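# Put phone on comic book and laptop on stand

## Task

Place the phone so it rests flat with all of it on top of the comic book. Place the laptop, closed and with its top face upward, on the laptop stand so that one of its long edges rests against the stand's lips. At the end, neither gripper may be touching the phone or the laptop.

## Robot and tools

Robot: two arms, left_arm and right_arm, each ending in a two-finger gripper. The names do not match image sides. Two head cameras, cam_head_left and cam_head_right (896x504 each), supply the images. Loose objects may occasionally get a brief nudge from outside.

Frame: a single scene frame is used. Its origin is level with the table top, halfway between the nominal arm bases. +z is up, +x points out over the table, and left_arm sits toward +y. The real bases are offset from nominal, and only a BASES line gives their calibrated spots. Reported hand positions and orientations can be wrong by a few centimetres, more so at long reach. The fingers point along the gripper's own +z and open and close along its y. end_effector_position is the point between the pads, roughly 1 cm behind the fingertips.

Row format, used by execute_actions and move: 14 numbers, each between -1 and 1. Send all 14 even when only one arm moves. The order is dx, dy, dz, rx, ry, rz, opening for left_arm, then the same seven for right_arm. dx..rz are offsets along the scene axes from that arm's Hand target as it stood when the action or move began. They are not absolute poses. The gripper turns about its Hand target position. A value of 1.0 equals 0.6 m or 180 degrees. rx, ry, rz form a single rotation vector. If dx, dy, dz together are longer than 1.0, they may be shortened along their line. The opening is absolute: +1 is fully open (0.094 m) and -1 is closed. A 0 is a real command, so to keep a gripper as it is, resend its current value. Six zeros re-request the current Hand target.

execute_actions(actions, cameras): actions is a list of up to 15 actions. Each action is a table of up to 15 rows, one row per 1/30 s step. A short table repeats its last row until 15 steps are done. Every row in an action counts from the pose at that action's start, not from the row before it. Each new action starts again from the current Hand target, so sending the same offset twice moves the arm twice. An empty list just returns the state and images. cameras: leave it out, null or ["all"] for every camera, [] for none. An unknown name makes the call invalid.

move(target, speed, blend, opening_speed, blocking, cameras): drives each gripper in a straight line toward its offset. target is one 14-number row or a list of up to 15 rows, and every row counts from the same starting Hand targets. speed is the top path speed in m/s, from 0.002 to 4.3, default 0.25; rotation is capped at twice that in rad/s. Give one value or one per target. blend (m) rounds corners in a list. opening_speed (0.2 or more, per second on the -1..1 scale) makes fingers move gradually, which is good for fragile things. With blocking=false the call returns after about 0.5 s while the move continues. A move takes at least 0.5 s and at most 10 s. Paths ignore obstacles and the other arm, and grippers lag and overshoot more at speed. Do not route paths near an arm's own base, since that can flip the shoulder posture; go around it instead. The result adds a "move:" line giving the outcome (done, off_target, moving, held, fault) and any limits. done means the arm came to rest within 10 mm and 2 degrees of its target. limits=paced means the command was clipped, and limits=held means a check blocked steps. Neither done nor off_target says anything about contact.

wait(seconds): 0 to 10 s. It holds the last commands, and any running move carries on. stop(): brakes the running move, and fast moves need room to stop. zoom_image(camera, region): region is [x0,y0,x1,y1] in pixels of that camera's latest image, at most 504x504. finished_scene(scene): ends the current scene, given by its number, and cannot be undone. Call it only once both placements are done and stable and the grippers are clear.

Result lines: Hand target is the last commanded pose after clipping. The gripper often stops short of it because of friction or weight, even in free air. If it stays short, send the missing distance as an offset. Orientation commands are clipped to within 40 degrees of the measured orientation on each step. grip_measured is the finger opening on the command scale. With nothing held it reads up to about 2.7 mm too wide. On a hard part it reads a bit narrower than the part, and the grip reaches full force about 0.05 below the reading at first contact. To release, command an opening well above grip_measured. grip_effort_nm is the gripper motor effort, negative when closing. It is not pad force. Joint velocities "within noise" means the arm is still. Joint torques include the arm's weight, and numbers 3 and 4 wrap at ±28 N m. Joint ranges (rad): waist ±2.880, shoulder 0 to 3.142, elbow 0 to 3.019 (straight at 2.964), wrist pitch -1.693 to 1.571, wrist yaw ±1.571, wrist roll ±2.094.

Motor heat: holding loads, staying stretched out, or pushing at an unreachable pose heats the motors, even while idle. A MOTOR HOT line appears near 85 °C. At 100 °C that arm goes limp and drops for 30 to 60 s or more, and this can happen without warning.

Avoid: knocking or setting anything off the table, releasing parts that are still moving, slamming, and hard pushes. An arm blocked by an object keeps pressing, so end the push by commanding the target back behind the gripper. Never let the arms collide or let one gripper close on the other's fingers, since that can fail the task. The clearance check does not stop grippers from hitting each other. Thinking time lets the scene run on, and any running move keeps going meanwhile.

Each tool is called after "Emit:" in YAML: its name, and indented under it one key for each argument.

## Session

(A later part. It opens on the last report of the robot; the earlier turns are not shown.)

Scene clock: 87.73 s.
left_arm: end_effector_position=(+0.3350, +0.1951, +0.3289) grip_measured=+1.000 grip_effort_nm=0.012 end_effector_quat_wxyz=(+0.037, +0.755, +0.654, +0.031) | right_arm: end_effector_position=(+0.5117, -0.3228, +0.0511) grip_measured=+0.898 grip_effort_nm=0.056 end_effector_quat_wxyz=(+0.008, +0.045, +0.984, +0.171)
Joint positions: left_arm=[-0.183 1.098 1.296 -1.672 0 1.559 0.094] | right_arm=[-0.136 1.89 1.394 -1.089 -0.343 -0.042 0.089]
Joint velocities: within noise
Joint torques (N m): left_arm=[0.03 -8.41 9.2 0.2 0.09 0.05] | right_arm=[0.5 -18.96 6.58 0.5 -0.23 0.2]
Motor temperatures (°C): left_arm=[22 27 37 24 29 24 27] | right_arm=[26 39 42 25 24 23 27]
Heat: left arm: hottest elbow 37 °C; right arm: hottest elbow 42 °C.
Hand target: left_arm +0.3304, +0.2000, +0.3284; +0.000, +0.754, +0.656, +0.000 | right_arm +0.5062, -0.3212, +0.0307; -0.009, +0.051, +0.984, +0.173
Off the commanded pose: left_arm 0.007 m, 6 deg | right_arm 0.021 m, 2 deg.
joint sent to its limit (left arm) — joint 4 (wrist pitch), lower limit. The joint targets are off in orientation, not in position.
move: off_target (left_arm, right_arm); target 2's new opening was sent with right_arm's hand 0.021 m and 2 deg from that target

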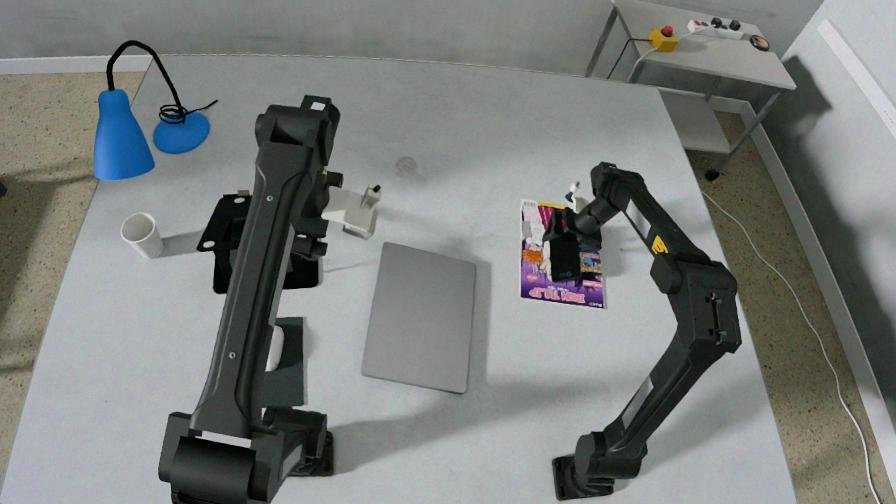

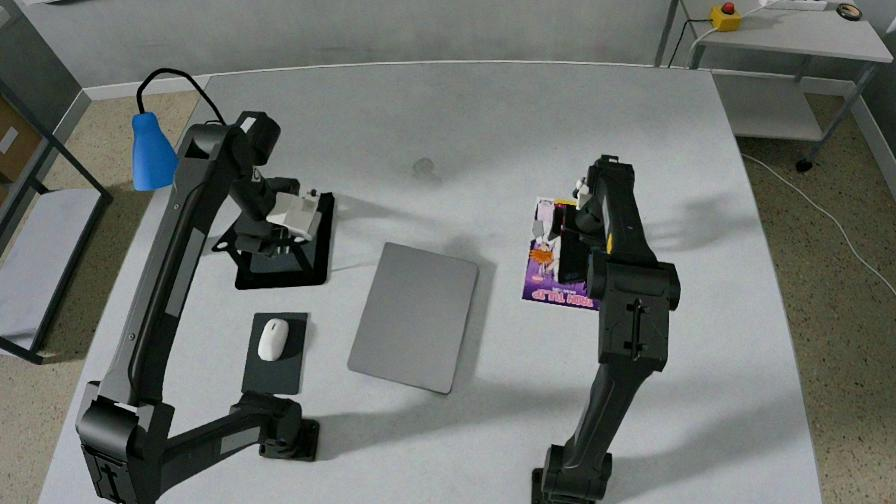

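Emit:
move:
  target:
    - [0,0,0,0,0,0,1,0,-0.02,-0.025,0,0,0,0.9]
    - [0,0,0,0,0,0,1,0,-0.13,-0.02,0,0,0,0.9]
    - [0,0,0,0,0,0,1,-0.1,-0.25,0.2,0,0,0,0.9]
  speed: [0.08,0.12,0.3]

Emit:
zoom_image:
  camera: "cam_head_left"
  region: [500, 170, 660, 310]

Scene clock: 92.57 s.
left_arm: end_effector_position=(+0.3350, +0.1951, +0.3289) grip_measured=+1.000 grip_effort_nm=0.007 end_effector_quat_wxyz=(+0.037, +0.755, +0.654, +0.031) | right_arm: end_effector_position=(+0.4343, -0.4632, +0.1444) grip_measured=+0.899 grip_effort_nm=0.061 end_effector_quat_wxyz=(-0.018, +0.054, +0.983, +0.175)
Joint positions: left_arm=[-0.183 1.098 1.296 -1.672 0 1.559 0.094] | right_arm=[-0.434 1.759 1.463 -1.443 -0.313 -0.345 0.089]
Joint velocities: within noise
Joint torques (N m): left_arm=[-0.15 -7.77 9.39 0.09 0.09 0.1] | right_arm=[0.09 -18.26 11.4 -0.47 -0.22 0.08]
Motor temperatures (°C): left_arm=[22 27 37 24 29 24 27] | right_arm=[26 40 42 25 24 23 26]
Heat: left arm: hottest elbow 37 °C; right arm: hottest elbow 42 °C.
Hand target: left_arm +0.3304, +0.2000, +0.3284; +0.000, +0.754, +0.656, +0.000 | right_arm +0.4461, -0.4713, +0.1507; -0.009, +0.051, +0.984, +0.173
Off the commanded pose: left_arm 0.007 m, 6 deg | right_arm 0.016 m, 1 deg.
joint sent to its limit (left arm) — joint 4 (wrist pitch), lower limit. The joint targets are off in orientation, not in position.
move: off_target (left_arm, right_arm)

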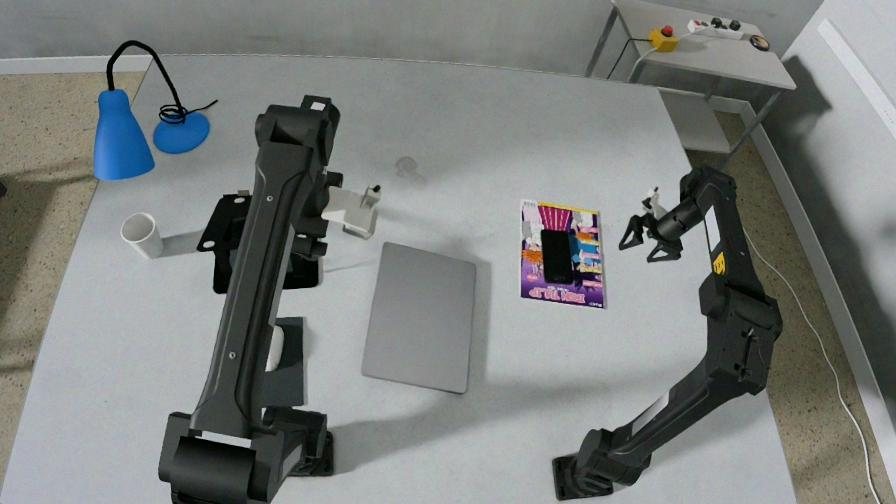

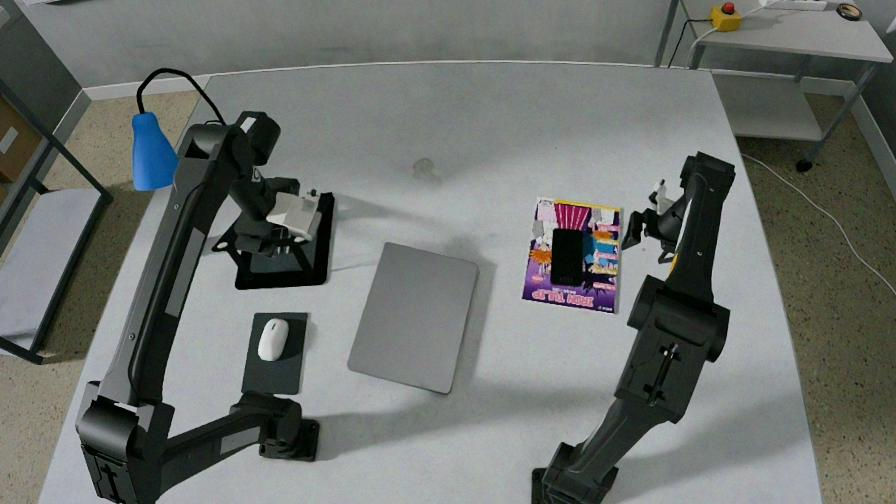

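Scaled by 3.150.

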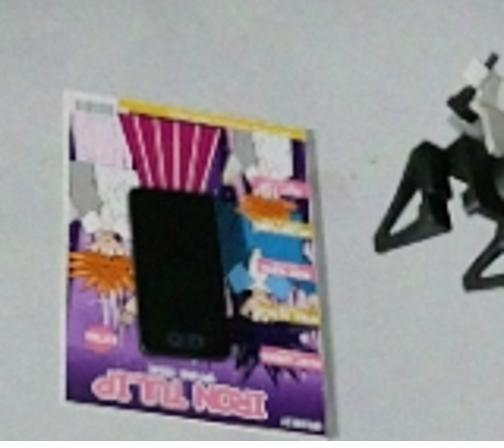

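Emit:
zoom_image:
  camera: "cam_head_left"
  region: [345, 230, 505, 400]

Emit:
zoom_image:
  camera: "cam_head_right"
  region: [335, 230, 495, 400]

Scaled by 2.965.

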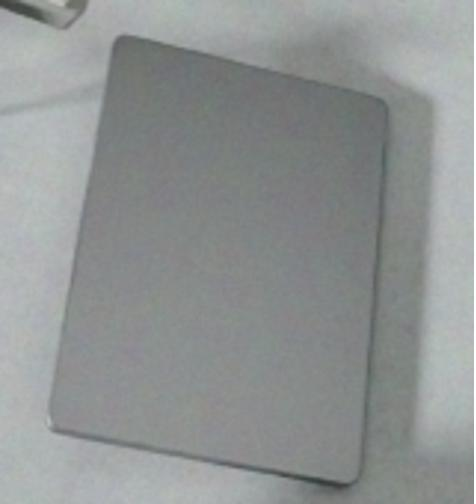

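Scaled by 2.965.

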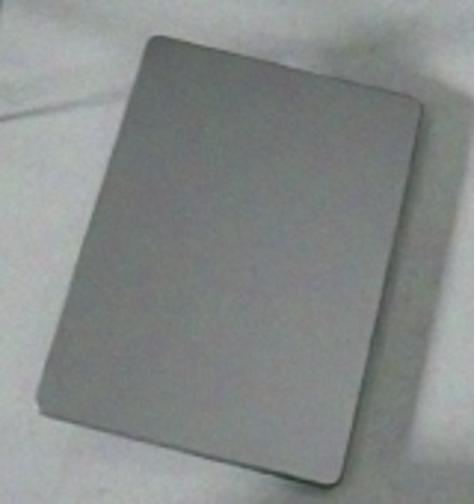

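Emit:
move:
  target:
    - [-0.034,0.0167,-0.297,0,0,0,1,-0.2435,0.4,0.05,-0.088,-0.085,0.4827,1]
    - [-0.034,0.0,-0.49,0,0,0,1,-0.2435,0.4355,-0.193,-0.088,-0.085,0.4827,1]
  speed: 0.4
  blend: 0.03

Emit:
zoom_image:
  camera: "cam_head_left"
  region: [300, 220, 560, 420]

Scene clock: 112.20 s.
left_arm: end_effector_position=(+0.3104, +0.2043, +0.0385) grip_measured=+1.000 grip_effort_nm=0.007 end_effector_quat_wxyz=(+0.001, +0.753, +0.658, +0.001) | right_arm: end_effector_position=(+0.3009, -0.2137, +0.0422) grip_measured=+0.999 grip_effort_nm=0.056 end_effector_quat_wxyz=(+0.006, -0.654, +0.757, -0.002)
Joint positions: left_arm=[-0.164 1.272 0.632 -0.928 0 1.569 0.094] | right_arm=[0.277 1.423 0.787 -0.923 -0.002 -1.142 0.094]
Joint velocities: within noise
Joint torques (N m): left_arm=[-2.37 -6.65 7.99 0.8 0.05 -0.1] | right_arm=[1.32 -10.17 6.83 0.53 0.04 0.19]
Motor temperatures (°C): left_arm=[22 27 37 24 29 24 27] | right_arm=[26 40 44 25 24 23 26]
Heat: left arm: hottest elbow 37 °C; right arm: hottest elbow 44 °C.
Hand target: left_arm +0.3100, +0.1999, +0.0345; +0.000, +0.754, +0.657, +0.000 | right_arm +0.3001, -0.2098, +0.0350; +0.000, -0.655, +0.755, +0.000
Off the commanded pose: left_arm 0.006 m, 0 deg | right_arm 0.008 m, 1 deg.
move: done

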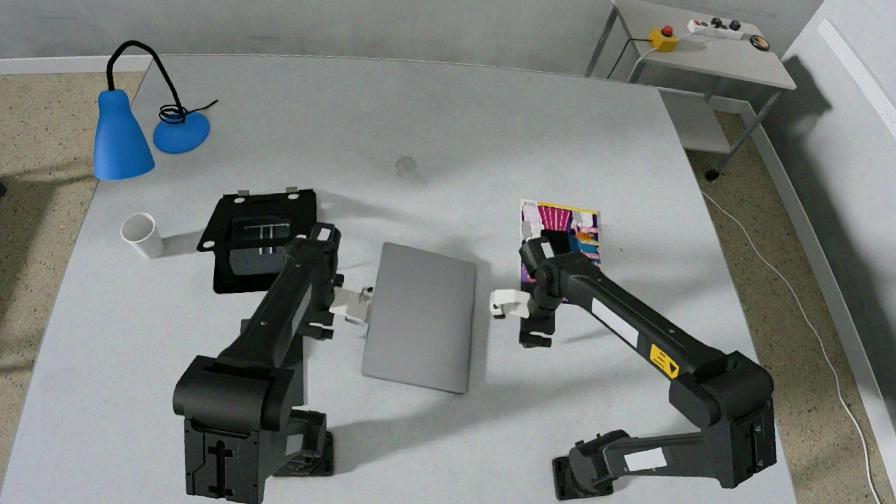

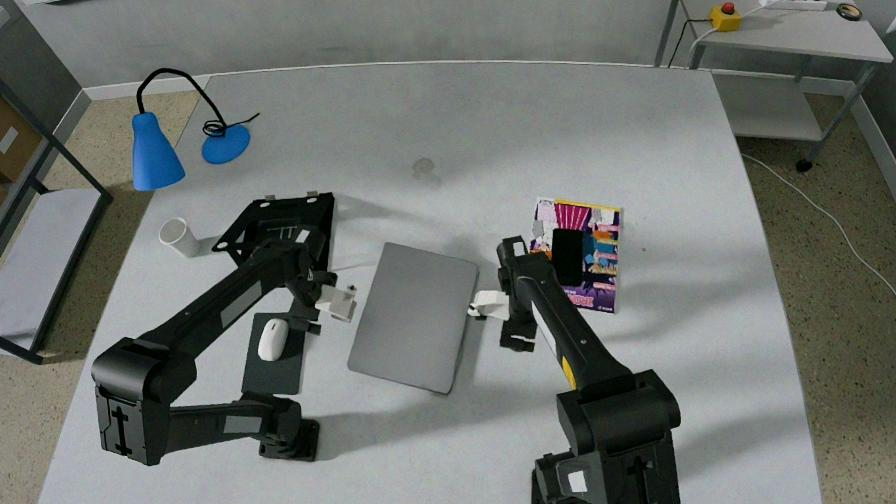

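Scaled by 1.938.

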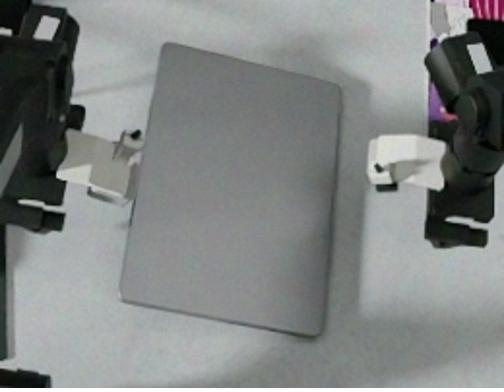

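Emit:
move:
  target: [0,-0.115,-0.005,0,0,0,1,0,0.135,-0.01,0,0,0,1]
  speed: 0.15

Emit:
zoom_image:
  camera: "cam_head_left"
  region: [300, 220, 560, 420]

Emit:
zoom_image:
  camera: "cam_head_right"
  region: [300, 220, 560, 420]

Scene clock: 118.73 s.
left_arm: end_effector_position=(+0.2924, +0.1412, +0.0239) grip_measured=+1.000 grip_effort_nm=0.007 end_effector_quat_wxyz=(-0.016, +0.754, +0.657, -0.010) | right_arm: end_effector_position=(+0.2810, -0.1428, +0.0247) grip_measured=+0.999 grip_effort_nm=0.061 end_effector_quat_wxyz=(-0.015, -0.655, +0.756, +0.004)
Joint positions: left_arm=[-0.395 1.328 0.632 -0.912 0.003 1.341 0.094] | right_arm=[0.488 1.504 0.816 -0.914 -0.002 -0.934 0.094]
Joint velocities: within noise
Joint torques (N m): left_arm=[-2.37 -8.18 11.19 0.73 0.02 -0.08] | right_arm=[1.2 -10.93 9.99 0.43 0.05 0.21]
Motor temperatures (°C): left_arm=[22 27 37 24 29 24 27] | right_arm=[26 39 43 25 24 23 26]
Heat: left arm: hottest elbow 37 °C; right arm: hottest elbow 43 °C.
Hand target: left_arm +0.3100, +0.1309, +0.0315; +0.000, +0.754, +0.656, +0.000 | right_arm +0.3000, -0.1288, +0.0289; +0.000, -0.655, +0.755, +0.000
Off the commanded pose: left_arm 0.022 m, 2 deg | right_arm 0.024 m, 2 deg.
move: off_target (left_arm, right_arm)

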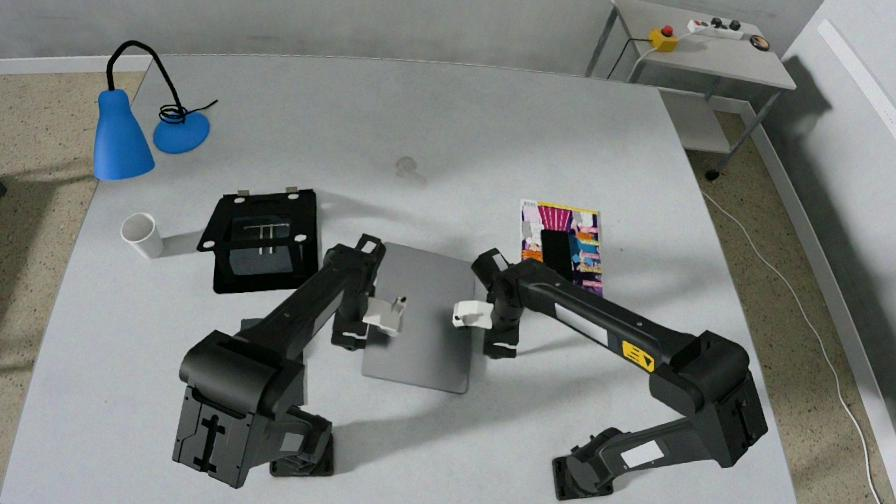

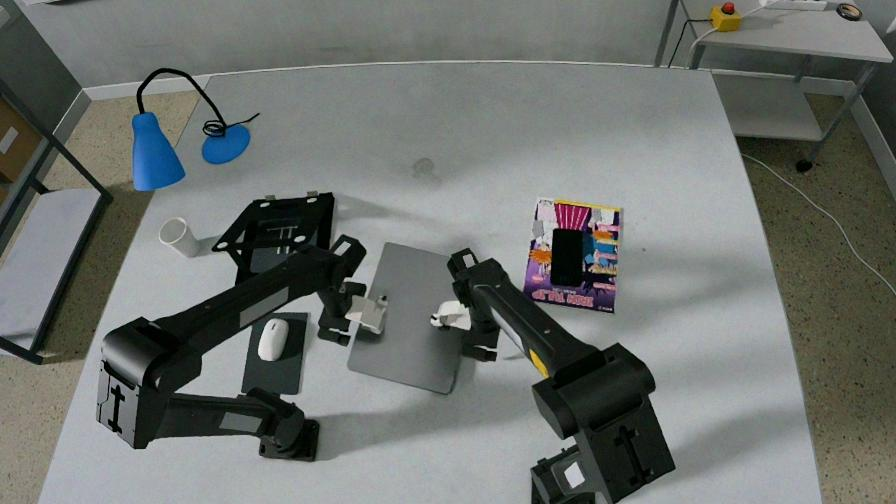

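Scaled by 1.938.

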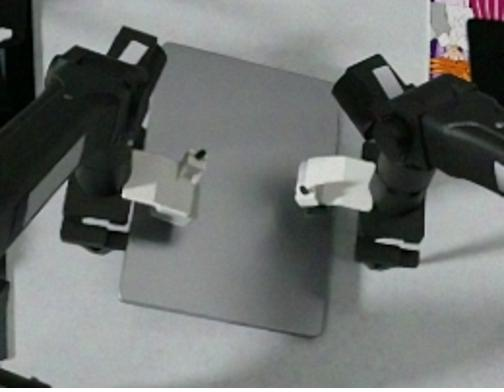

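Scaled by 1.938.

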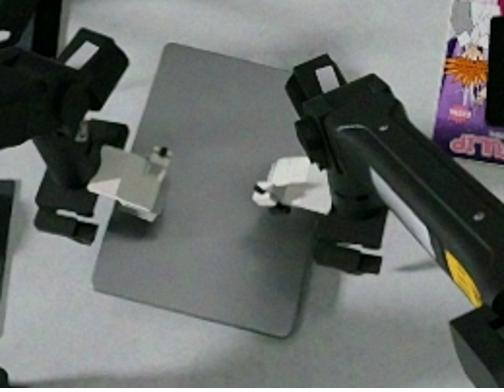

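Emit:
move:
  target:
    - [0.0243,-0.0365,0,0,0,0,1,-0.0077,0.0497,0,0,0,0,1]
    - [-0.0217,-0.0365,0,0,0,0.0833,1,0.038,0.0493,0,0,0,0.0833,1]
    - [-0.0655,-0.0475,0,0,0,0.1667,1,0.0822,0.0607,0,0,0,0.1667,1]
    - [-0.1053,-0.07,0,0,0,0.25,1,0.122,0.0832,0,0,0,0.25,1]
  speed: 0.12

Emit:
zoom_image:
  camera: "cam_head_left"
  region: [300, 220, 560, 420]

Scene clock: 129.63 s.
left_arm: end_effector_position=(+0.2471, +0.0959, +0.0280) grip_measured=+1.000 grip_effort_nm=0.007 end_effector_quat_wxyz=(-0.012, +0.449, +0.894, +0.003) | right_arm: end_effector_position=(+0.3654, -0.0907, +0.0356) grip_measured=+0.999 grip_effort_nm=0.051 end_effector_quat_wxyz=(-0.005, +0.888, -0.459, +0.007)
Joint positions: left_arm=[-0.625 1.255 0.583 -0.923 -0.002 0.335 0.094] | right_arm=[0.504 1.686 1.081 -0.95 0.006 -1.678 0.094]
Joint velocities: within noise
Joint torques (N m): left_arm=[-2.67 -8.47 7.87 0.83 0.1 -0.25] | right_arm=[1.26 -13.33 10.07 -0.23 -0.24 -0.01]
Motor temperatures (°C): left_arm=[22 27 36 24 29 24 27] | right_arm=[26 38 44 25 24 23 26]
Heat: left arm: hottest elbow 36 °C; right arm: hottest elbow 44 °C.
Hand target: left_arm +0.2468, +0.0889, +0.0316; +0.000, +0.446, +0.895, +0.000 | right_arm +0.3733, -0.0790, +0.0289; +0.000, +0.894, -0.447, +0.000
Off the commanded pose: left_arm 0.008 m, 2 deg | right_arm 0.016 m, 2 deg.
move: off_target (right_arm)

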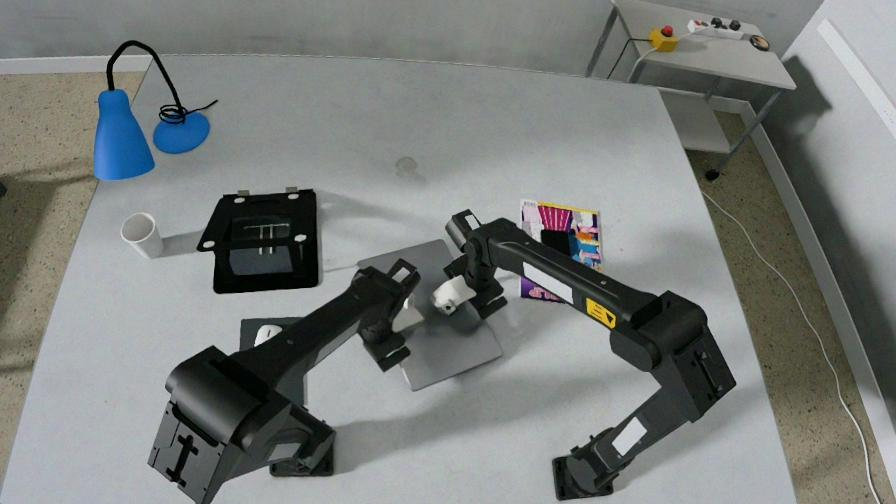

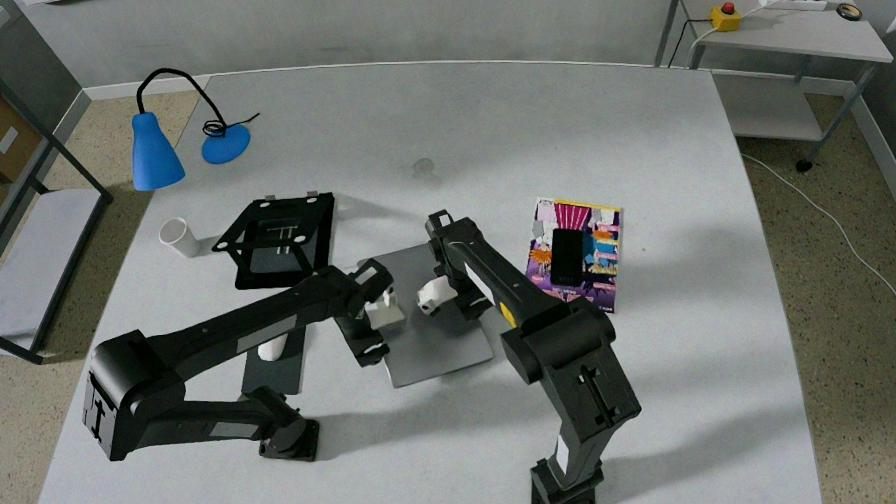

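Scaled by 1.938.

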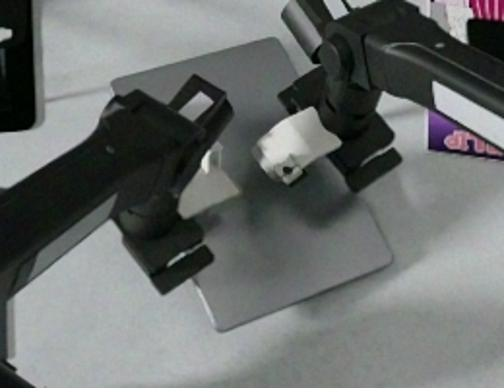

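Emit:
move:
  target:
    - [-0.0227,-0.0205,0,0,0,0.0556,1,0.0225,0.0207,0,0,0,0.0556,1]
    - [-0.041,-0.045,0,0,0,0.111,1,0.041,0.045,0,0,0,0.111,1]
  speed: 0.12

Emit:
zoom_image:
  camera: "cam_head_left"
  region: [300, 220, 560, 420]

Scene clock: 135.83 s.
left_arm: end_effector_position=(+0.2229, +0.0680, +0.0287) grip_measured=+1.000 grip_effort_nm=0.012 end_effector_quat_wxyz=(-0.009, +0.288, +0.958, +0.005) | right_arm: end_effector_position=(+0.3948, -0.0672, +0.0391) grip_measured=+0.999 grip_effort_nm=0.061 end_effector_quat_wxyz=(-0.007, +0.953, -0.302, +0.010)
Joint positions: left_arm=[-0.766 1.245 0.577 -0.923 -0.002 -0.154 0.094] | right_arm=[0.517 1.76 1.194 -0.981 0.006 -2.005 0.094]
Joint velocities: within noise
Joint torques (N m): left_arm=[-3.02 -8.64 8.17 0.46 0.02 -0.27] | right_arm=[2.08 -14.62 10.02 -0.31 -0.24 0.01]
Motor temperatures (°C): left_arm=[22 27 36 24 29 24 27] | right_arm=[26 38 44 25 24 23 26]
Heat: left arm: hottest elbow 36 °C; right arm: hottest elbow 44 °C.
Hand target: left_arm +0.2222, +0.0620, +0.0315; +0.000, +0.283, +0.959, +0.000 | right_arm +0.3978, -0.0519, +0.0289; +0.000, +0.959, -0.285, +0.000
Off the commanded pose: left_arm 0.007 m, 1 deg | right_arm 0.019 m, 2 deg.
move: off_target (right_arm)

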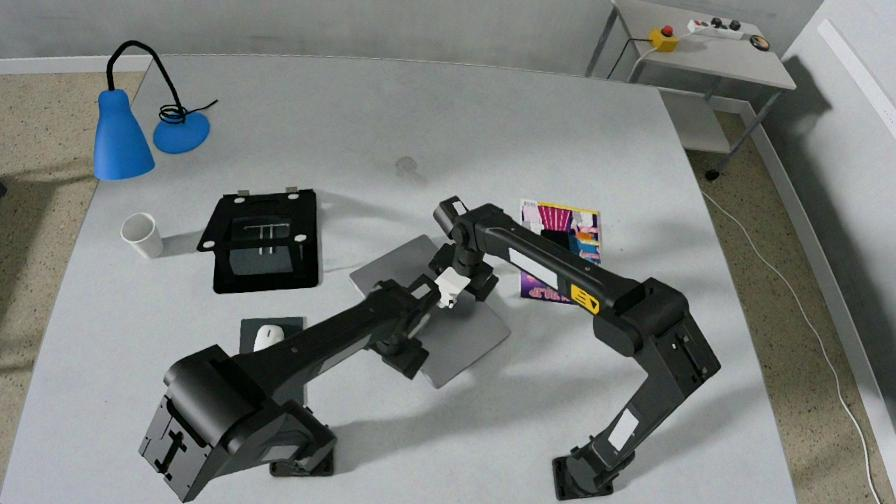

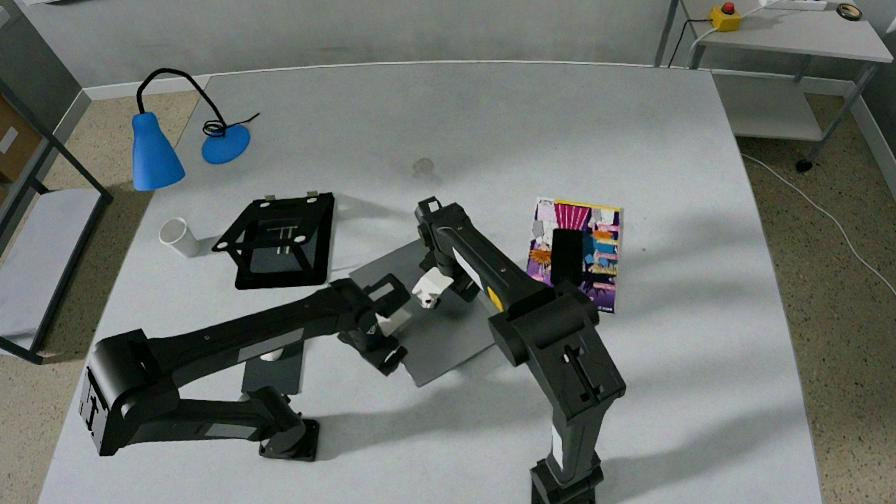

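Scaled by 1.938.

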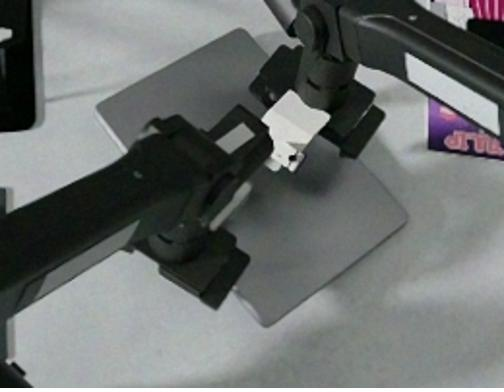

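Emit:
move:
  target:
    - [-0.084,0.055,0.02,0,0,0,1,0.084,-0.055,0.02,0,0,0,1]
    - [-0.084,0.055,0.2,0,0,0,1,0.084,-0.055,0.2,0,0,0,1]
    - [0.096,0.23,0.2,0,0,0.25,1,-0.096,-0.247,0.2,0,0,-0.25,1]
    - [0.345,0.205,0.2,0,0,0.5,1,-0.345,-0.22,0.2,0,0,-0.5,1]
    - [0.345,0.205,0,0,0,0.5,1,-0.345,-0.22,-0.01,0,0,-0.5,1]
  speed: 0.35
  blend: 0.03

Emit:
zoom_image:
  camera: "cam_head_left"
  region: [300, 220, 560, 420]

Scene clock: 147.33 s.
left_arm: end_effector_position=(+0.4431, +0.1812, +0.0560) grip_measured=+1.000 grip_effort_nm=0.002 end_effector_quat_wxyz=(+0.029, -0.466, +0.884, -0.013) | right_arm: end_effector_position=(+0.1941, -0.1855, +0.0297) grip_measured=+0.999 grip_effort_nm=0.046 end_effector_quat_wxyz=(+0.007, -0.474, +0.881, +0.001)
Joint positions: left_arm=[-0.181 1.551 0.971 -0.929 -0.012 -1.122 0.094] | right_arm=[0.503 1.202 0.547 -0.901 -0.001 -0.479 0.094]
Joint velocities: within noise
Joint torques (N m): left_arm=[-0.62 -10.23 6.17 0.47 0.38 -0.18] | right_arm=[1.38 -5.6 6.45 0.55 0.09 0.26]
Motor temperatures (°C): left_arm=[22 27 37 24 29 24 27] | right_arm=[26 38 44 25 24 23 26]
Heat: left arm: hottest elbow 37 °C; right arm: hottest elbow 44 °C.
Hand target: left_arm +0.4291, +0.1848, +0.0315; +0.000, -0.478, +0.879, +0.000 | right_arm +0.1907, -0.1839, +0.0229; +0.000, -0.476, +0.879, +0.000
Off the commanded pose: left_arm 0.028 m, 4 deg | right_arm 0.008 m, 1 deg.
move: off_target (left_arm)

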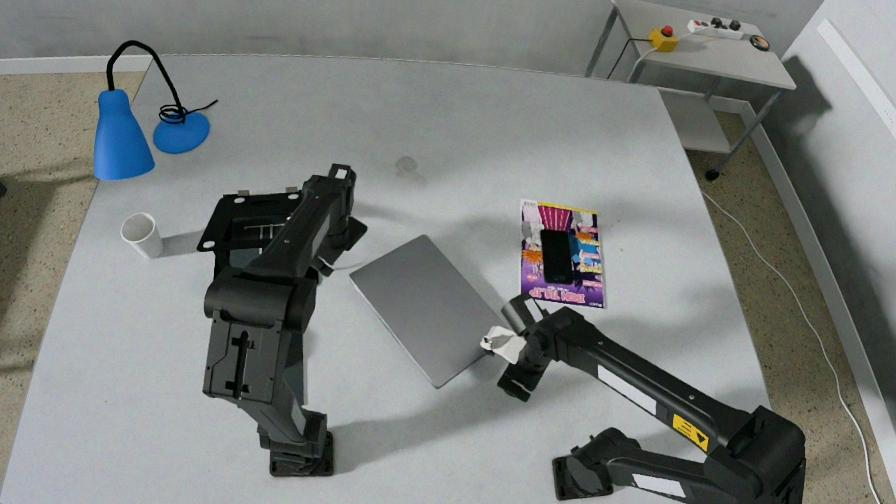

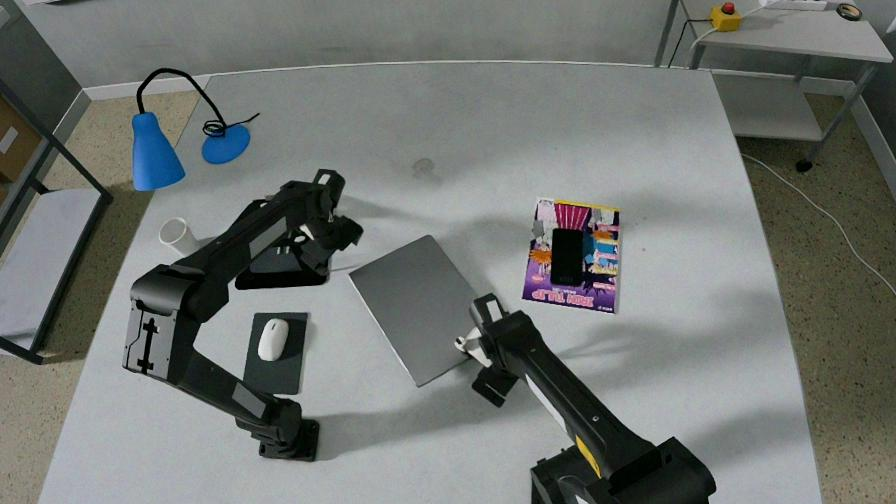

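Scaled by 1.938.

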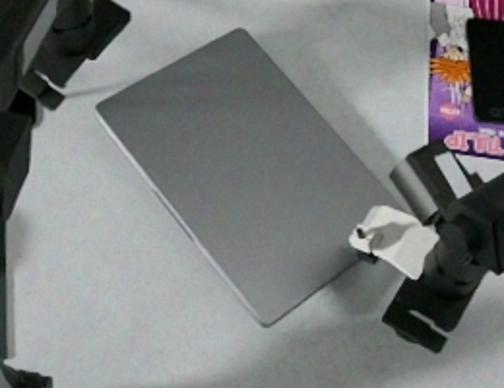

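Emit:
move:
  target:
    - [0,0,0.04,0,0,0,1,0,0,0,0,0,0,1]
    - [-0.045,-0.07,0.04,0,0,0,1,0.03,0.046,0,0,0,0,1]
    - [-0.045,-0.07,0,0,0,0,1,0.03,0.046,0,0,0,0,1]
  speed: 0.15

Emit:
zoom_image:
  camera: "cam_head_left"
  region: [300, 220, 560, 420]

Emit:
zoom_image:
  camera: "cam_head_right"
  region: [300, 220, 560, 420]

Scene clock: 152.60 s.
left_arm: end_effector_position=(+0.4266, +0.1472, +0.0599) grip_measured=+1.000 grip_effort_nm=0.007 end_effector_quat_wxyz=(+0.036, -0.470, +0.882, -0.018) | right_arm: end_effector_position=(+0.1909, -0.1715, +0.0158) grip_measured=+0.999 grip_effort_nm=0.042 end_effector_quat_wxyz=(-0.017, -0.474, +0.880, -0.001)
Joint positions: left_arm=[-0.273 1.512 0.938 -0.918 -0.021 -1.223 0.094] | right_arm=[0.556 1.286 0.567 -0.887 -0.001 -0.426 0.094]
Joint velocities: within noise
Joint torques (N m): left_arm=[-2.55 -10.17 4.46 0.4 0.57 -0.32] | right_arm=[1.44 -6.83 9.72 0.46 0.05 0.22]
Motor temperatures (°C): left_arm=[22 27 36 24 29 24 27] | right_arm=[26 38 44 25 24 23 26]
Heat: left arm: hottest elbow 36 °C; right arm: hottest elbow 44 °C.
Hand target: left_arm +0.4023, +0.1429, +0.0315; +0.000, -0.478, +0.879, +0.000 | right_arm +0.2087, -0.1563, +0.0230; +0.000, -0.476, +0.879, +0.000
Off the commanded pose: left_arm 0.038 m, 5 deg | right_arm 0.024 m, 2 deg.
move: off_target (left_arm, right_arm)

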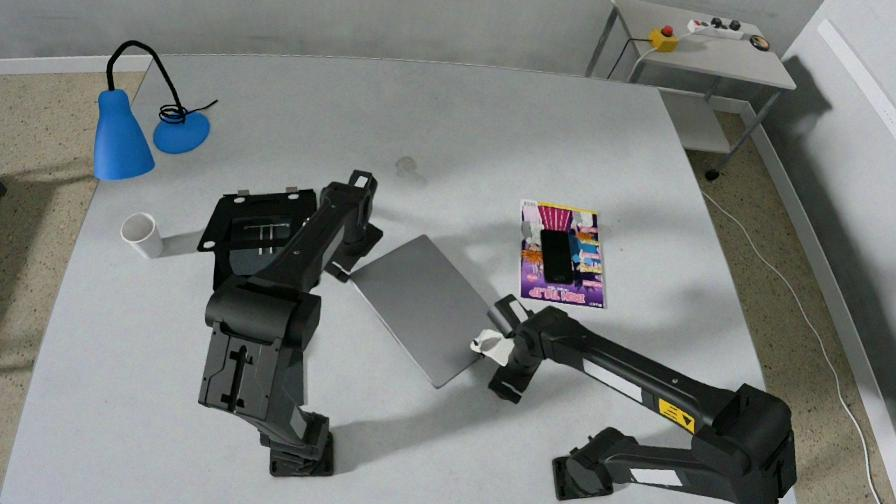

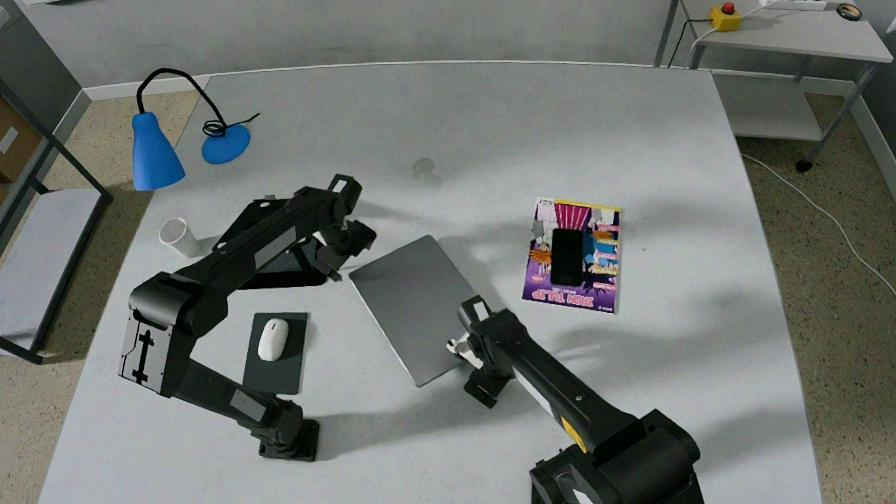

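Scaled by 1.938.

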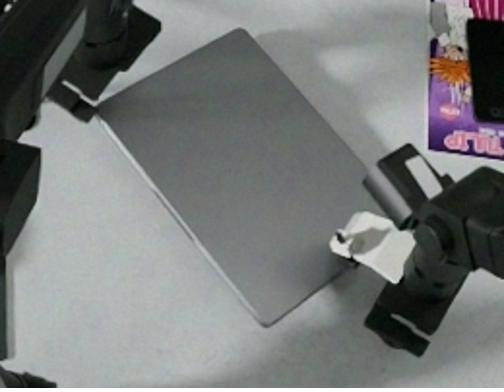

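Scaled by 1.938.

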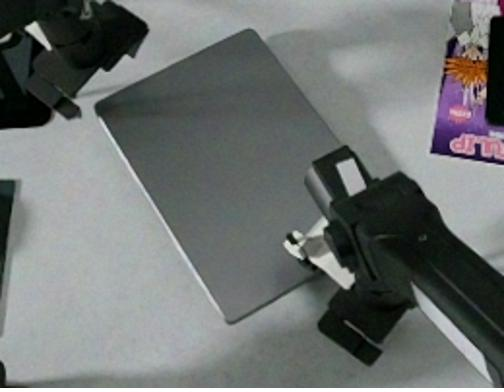

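Emit:
move:
  target:
    - [0.05,0.08,0.25,0,0,-0.3,1,0,0,0,0,0,0,1]
    - [0.05,0.08,0.25,0,0,-0.65,1,0,0,0,0,0,0,1]
    - [0.05,0.08,0.25,0,0,-0.99,1,0,0,0,0,0,0,1]
    - [0.045,0.07,0.0,0,0,-0.99,1,0,0,0,0,0,0,1]
  speed: 0.7

Emit:
zoom_image:
  camera: "cam_head_left"
  region: [300, 220, 560, 420]

Emit:
zoom_image:
  camera: "cam_head_right"
  region: [300, 220, 560, 420]

Scene clock: 162.43 s.
left_arm: end_effector_position=(+0.4232, +0.1856, +0.0283) grip_measured=+1.000 grip_effort_nm=-0.017 end_effector_quat_wxyz=(-0.008, +0.869, +0.495, -0.008) | right_arm: end_effector_position=(+0.1909, -0.1715, +0.0158) grip_measured=+0.999 grip_effort_nm=0.046 end_effector_quat_wxyz=(-0.017, -0.474, +0.881, -0.001)
Joint positions: left_arm=[-0.173 1.596 0.939 -0.935 -0.003 1.962 0.094] | right_arm=[0.556 1.286 0.567 -0.887 -0.001 -0.425 0.094]
Joint velocities: within noise
Joint torques (N m): left_arm=[-1.67 -13.16 8.55 0.47 0.16 0.1] | right_arm=[1.38 -6.95 9.72 0.44 0.05 0.22]
Motor temperatures (°C): left_arm=[22 27 36 24 29 24 27] | right_arm=[26 37 43 25 24 23 26]
Heat: left arm: hottest elbow 36 °C; right arm: hottest elbow 43 °C.
Hand target: left_arm +0.4292, +0.1849, +0.0315; +0.000, +0.871, +0.491, +0.000 | right_arm +0.2087, -0.1563, +0.0230; +0.000, -0.476, +0.879, +0.000
Off the commanded pose: left_arm 0.007 m, 1 deg | right_arm 0.025 m, 2 deg.
move: off_target (right_arm)

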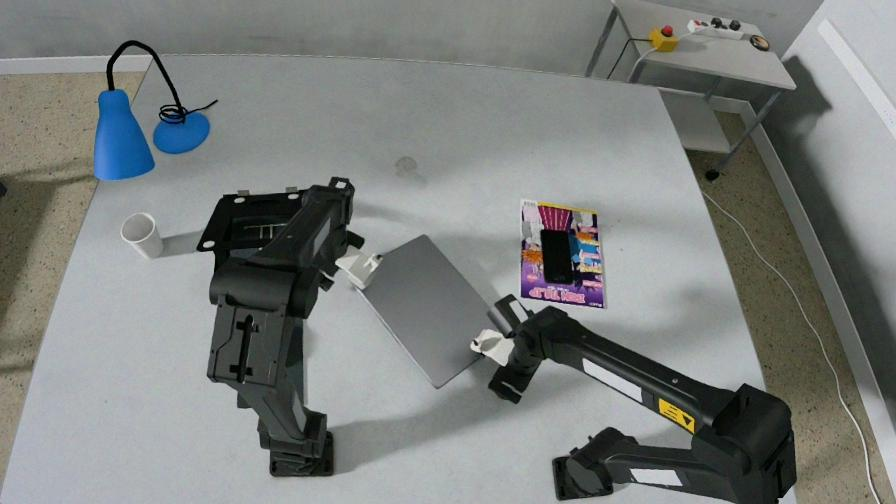

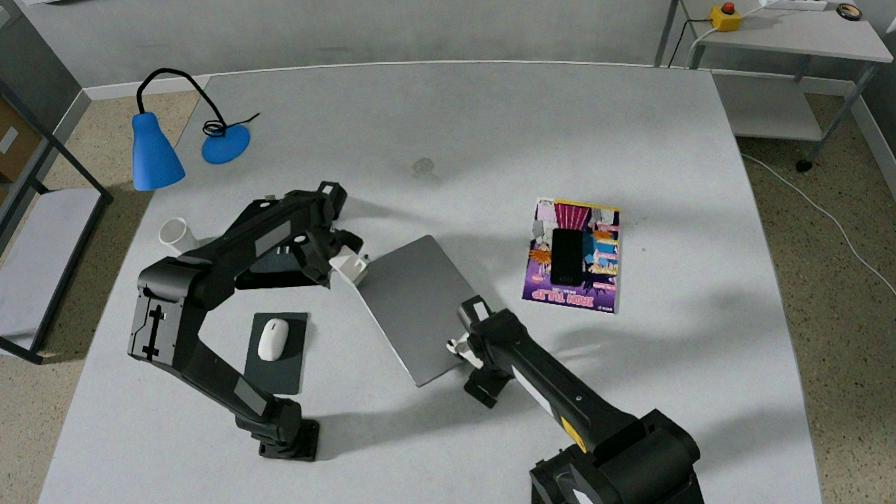

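Scaled by 1.938.

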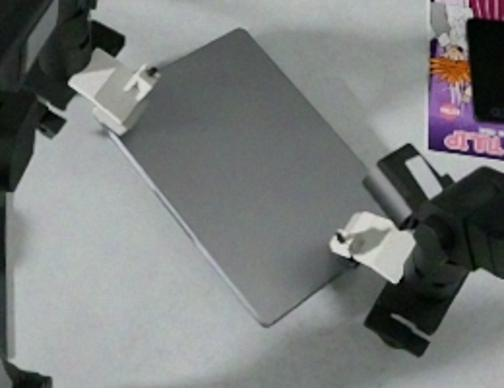

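Scaled by 1.938.

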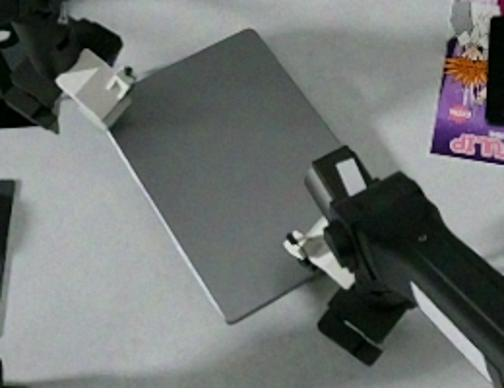

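Emit:
move:
  target: [0.08,-0.12,0,0,0,0,1,0.02,0.04,0.01,0,0,0,1]
  speed: 0.12

Emit:
zoom_image:
  camera: "cam_head_left"
  region: [300, 220, 560, 420]

Emit:
zoom_image:
  camera: "cam_head_right"
  region: [300, 220, 560, 420]

Scene clock: 172.00 s.
left_arm: end_effector_position=(+0.4506, +0.1351, +0.0190) grip_measured=+1.000 grip_effort_nm=-0.022 end_effector_quat_wxyz=(-0.020, +0.870, +0.492, -0.017) | right_arm: end_effector_position=(+0.2062, -0.1468, +0.0216) grip_measured=+0.999 grip_effort_nm=0.051 end_effector_quat_wxyz=(-0.010, -0.474, +0.880, -0.001)
Joint positions: left_arm=[-0.281 1.712 1.061 -0.972 -0.006 1.861 0.094] | right_arm=[0.601 1.335 0.631 -0.887 -0.001 -0.382 0.094]
Joint velocities: within noise
Joint torques (N m): left_arm=[-4.07 -14.27 14.15 0.08 0.34 -0.27] | right_arm=[1.32 -7.59 9.96 -0.03 0.05 0.18]
Motor temperatures (°C): left_arm=[22 27 36 24 29 24 27] | right_arm=[26 37 43 25 24 23 26]
Heat: left arm: hottest elbow 36 °C; right arm: hottest elbow 43 °C.
Hand target: left_arm +0.4772, +0.1128, +0.0315; +0.000, +0.871, +0.491, +0.000 | right_arm +0.2207, -0.1323, +0.0290; +0.000, -0.476, +0.879, +0.000
Off the commanded pose: left_arm 0.037 m, 3 deg | right_arm 0.022 m, 1 deg.
move: off_target (left_arm, right_arm)

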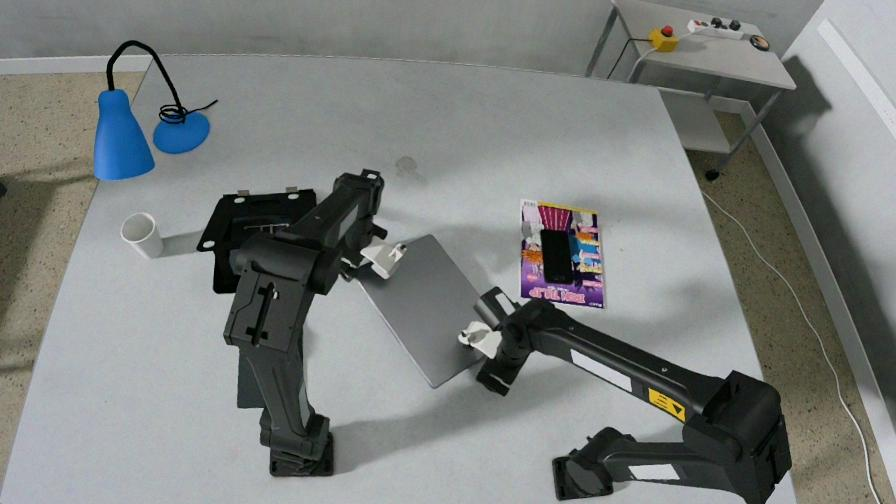

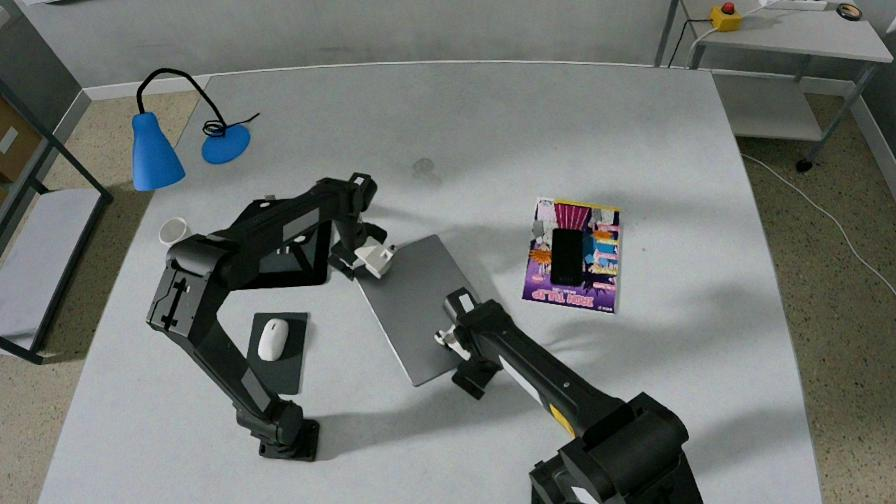

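Scaled by 1.938.

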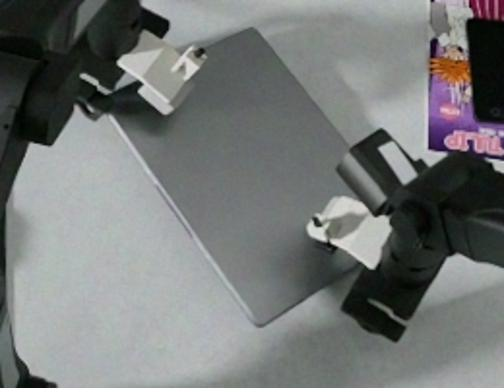

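Scaled by 1.938.

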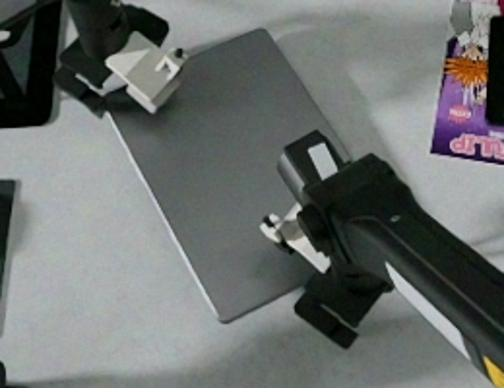

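Emit:
move:
  target:
    - [-0.0515,0.0415,0,0,0,0.0667,1,0.0485,-0.0317,0,0,0,0.0667,1]
    - [-0.1067,0.0748,0,0,0,0.1333,1,0.1005,-0.056,0,0,0,0.1333,1]
    - [-0.1677,0.0958,0,0,0,0.2,1,0.1565,-0.069,0,0,0,0.2,1]
  speed: 0.12

Emit:
zoom_image:
  camera: "cam_head_left"
  region: [300, 220, 560, 420]

Emit:
zoom_image:
  camera: "cam_head_right"
  region: [300, 220, 560, 420]

Scene clock: 182.30 s.
left_arm: end_effector_position=(+0.3750, +0.1658, +0.0268) grip_measured=+1.000 grip_effort_nm=-0.022 end_effector_quat_wxyz=(-0.011, +0.685, +0.728, -0.006) | right_arm: end_effector_position=(+0.2860, -0.1853, +0.0207) grip_measured=+0.999 grip_effort_nm=0.046 end_effector_quat_wxyz=(+0.020, +0.718, -0.696, -0.004)
Joint positions: left_arm=[-0.248 1.498 0.817 -0.914 -0.001 1.292 0.094] | right_arm=[0.376 1.485 0.781 -0.906 0.009 -1.221 0.094]
Joint velocities: within noise
Joint torques (N m): left_arm=[0.03 -13.63 6.97 0.49 0.11 -0.07] | right_arm=[0.38 -10.05 11.15 0.27 -0.31 -0.07]
Motor temperatures (°C): left_arm=[22 27 37 24 29 24 27] | right_arm=[26 36 44 25 24 23 25]
Heat: left arm: hottest elbow 37 °C; right arm: hottest elbow 44 °C.
Hand target: left_arm +0.3765, +0.1704, +0.0314; +0.000, +0.677, +0.736, +0.000 | right_arm +0.3148, -0.1736, +0.0291; +0.000, +0.725, -0.689, +0.000
Off the commanded pose: left_arm 0.007 m, 2 deg | right_arm 0.032 m, 3 deg.
move: off_target (right_arm)

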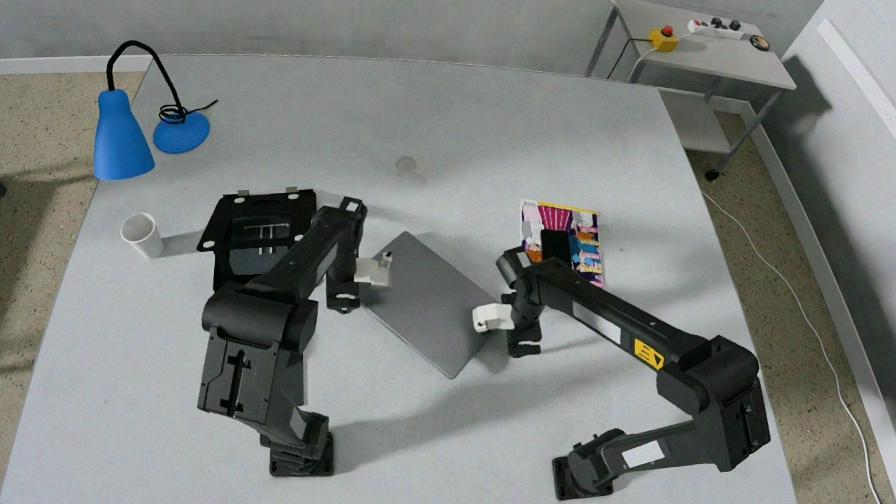

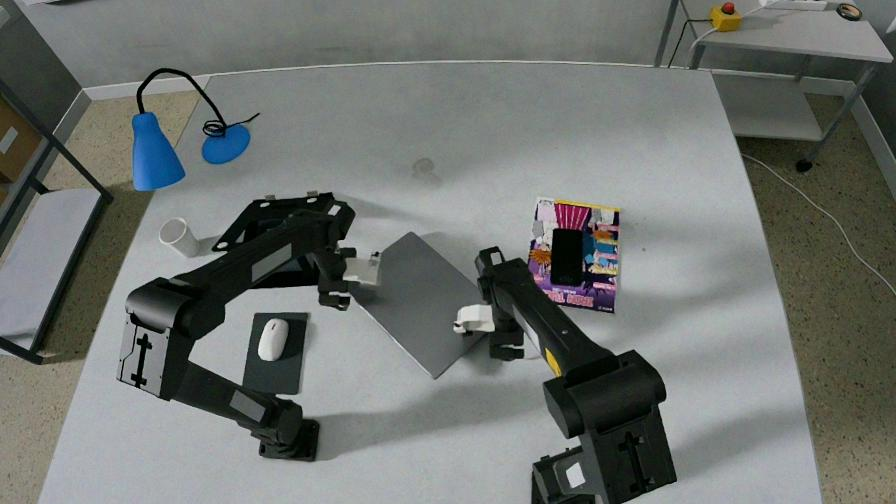

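Scaled by 1.938.

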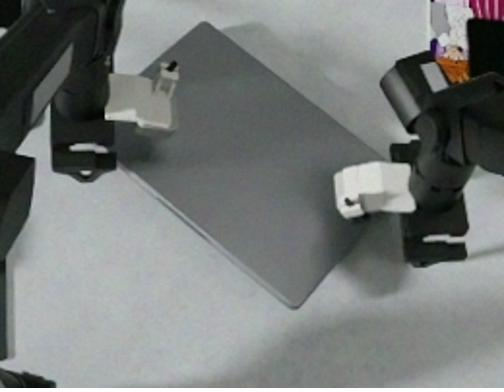

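Scaled by 1.938.

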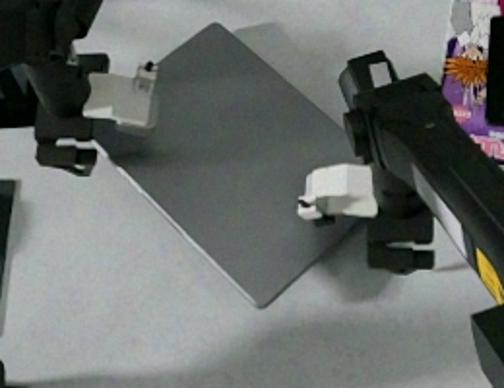

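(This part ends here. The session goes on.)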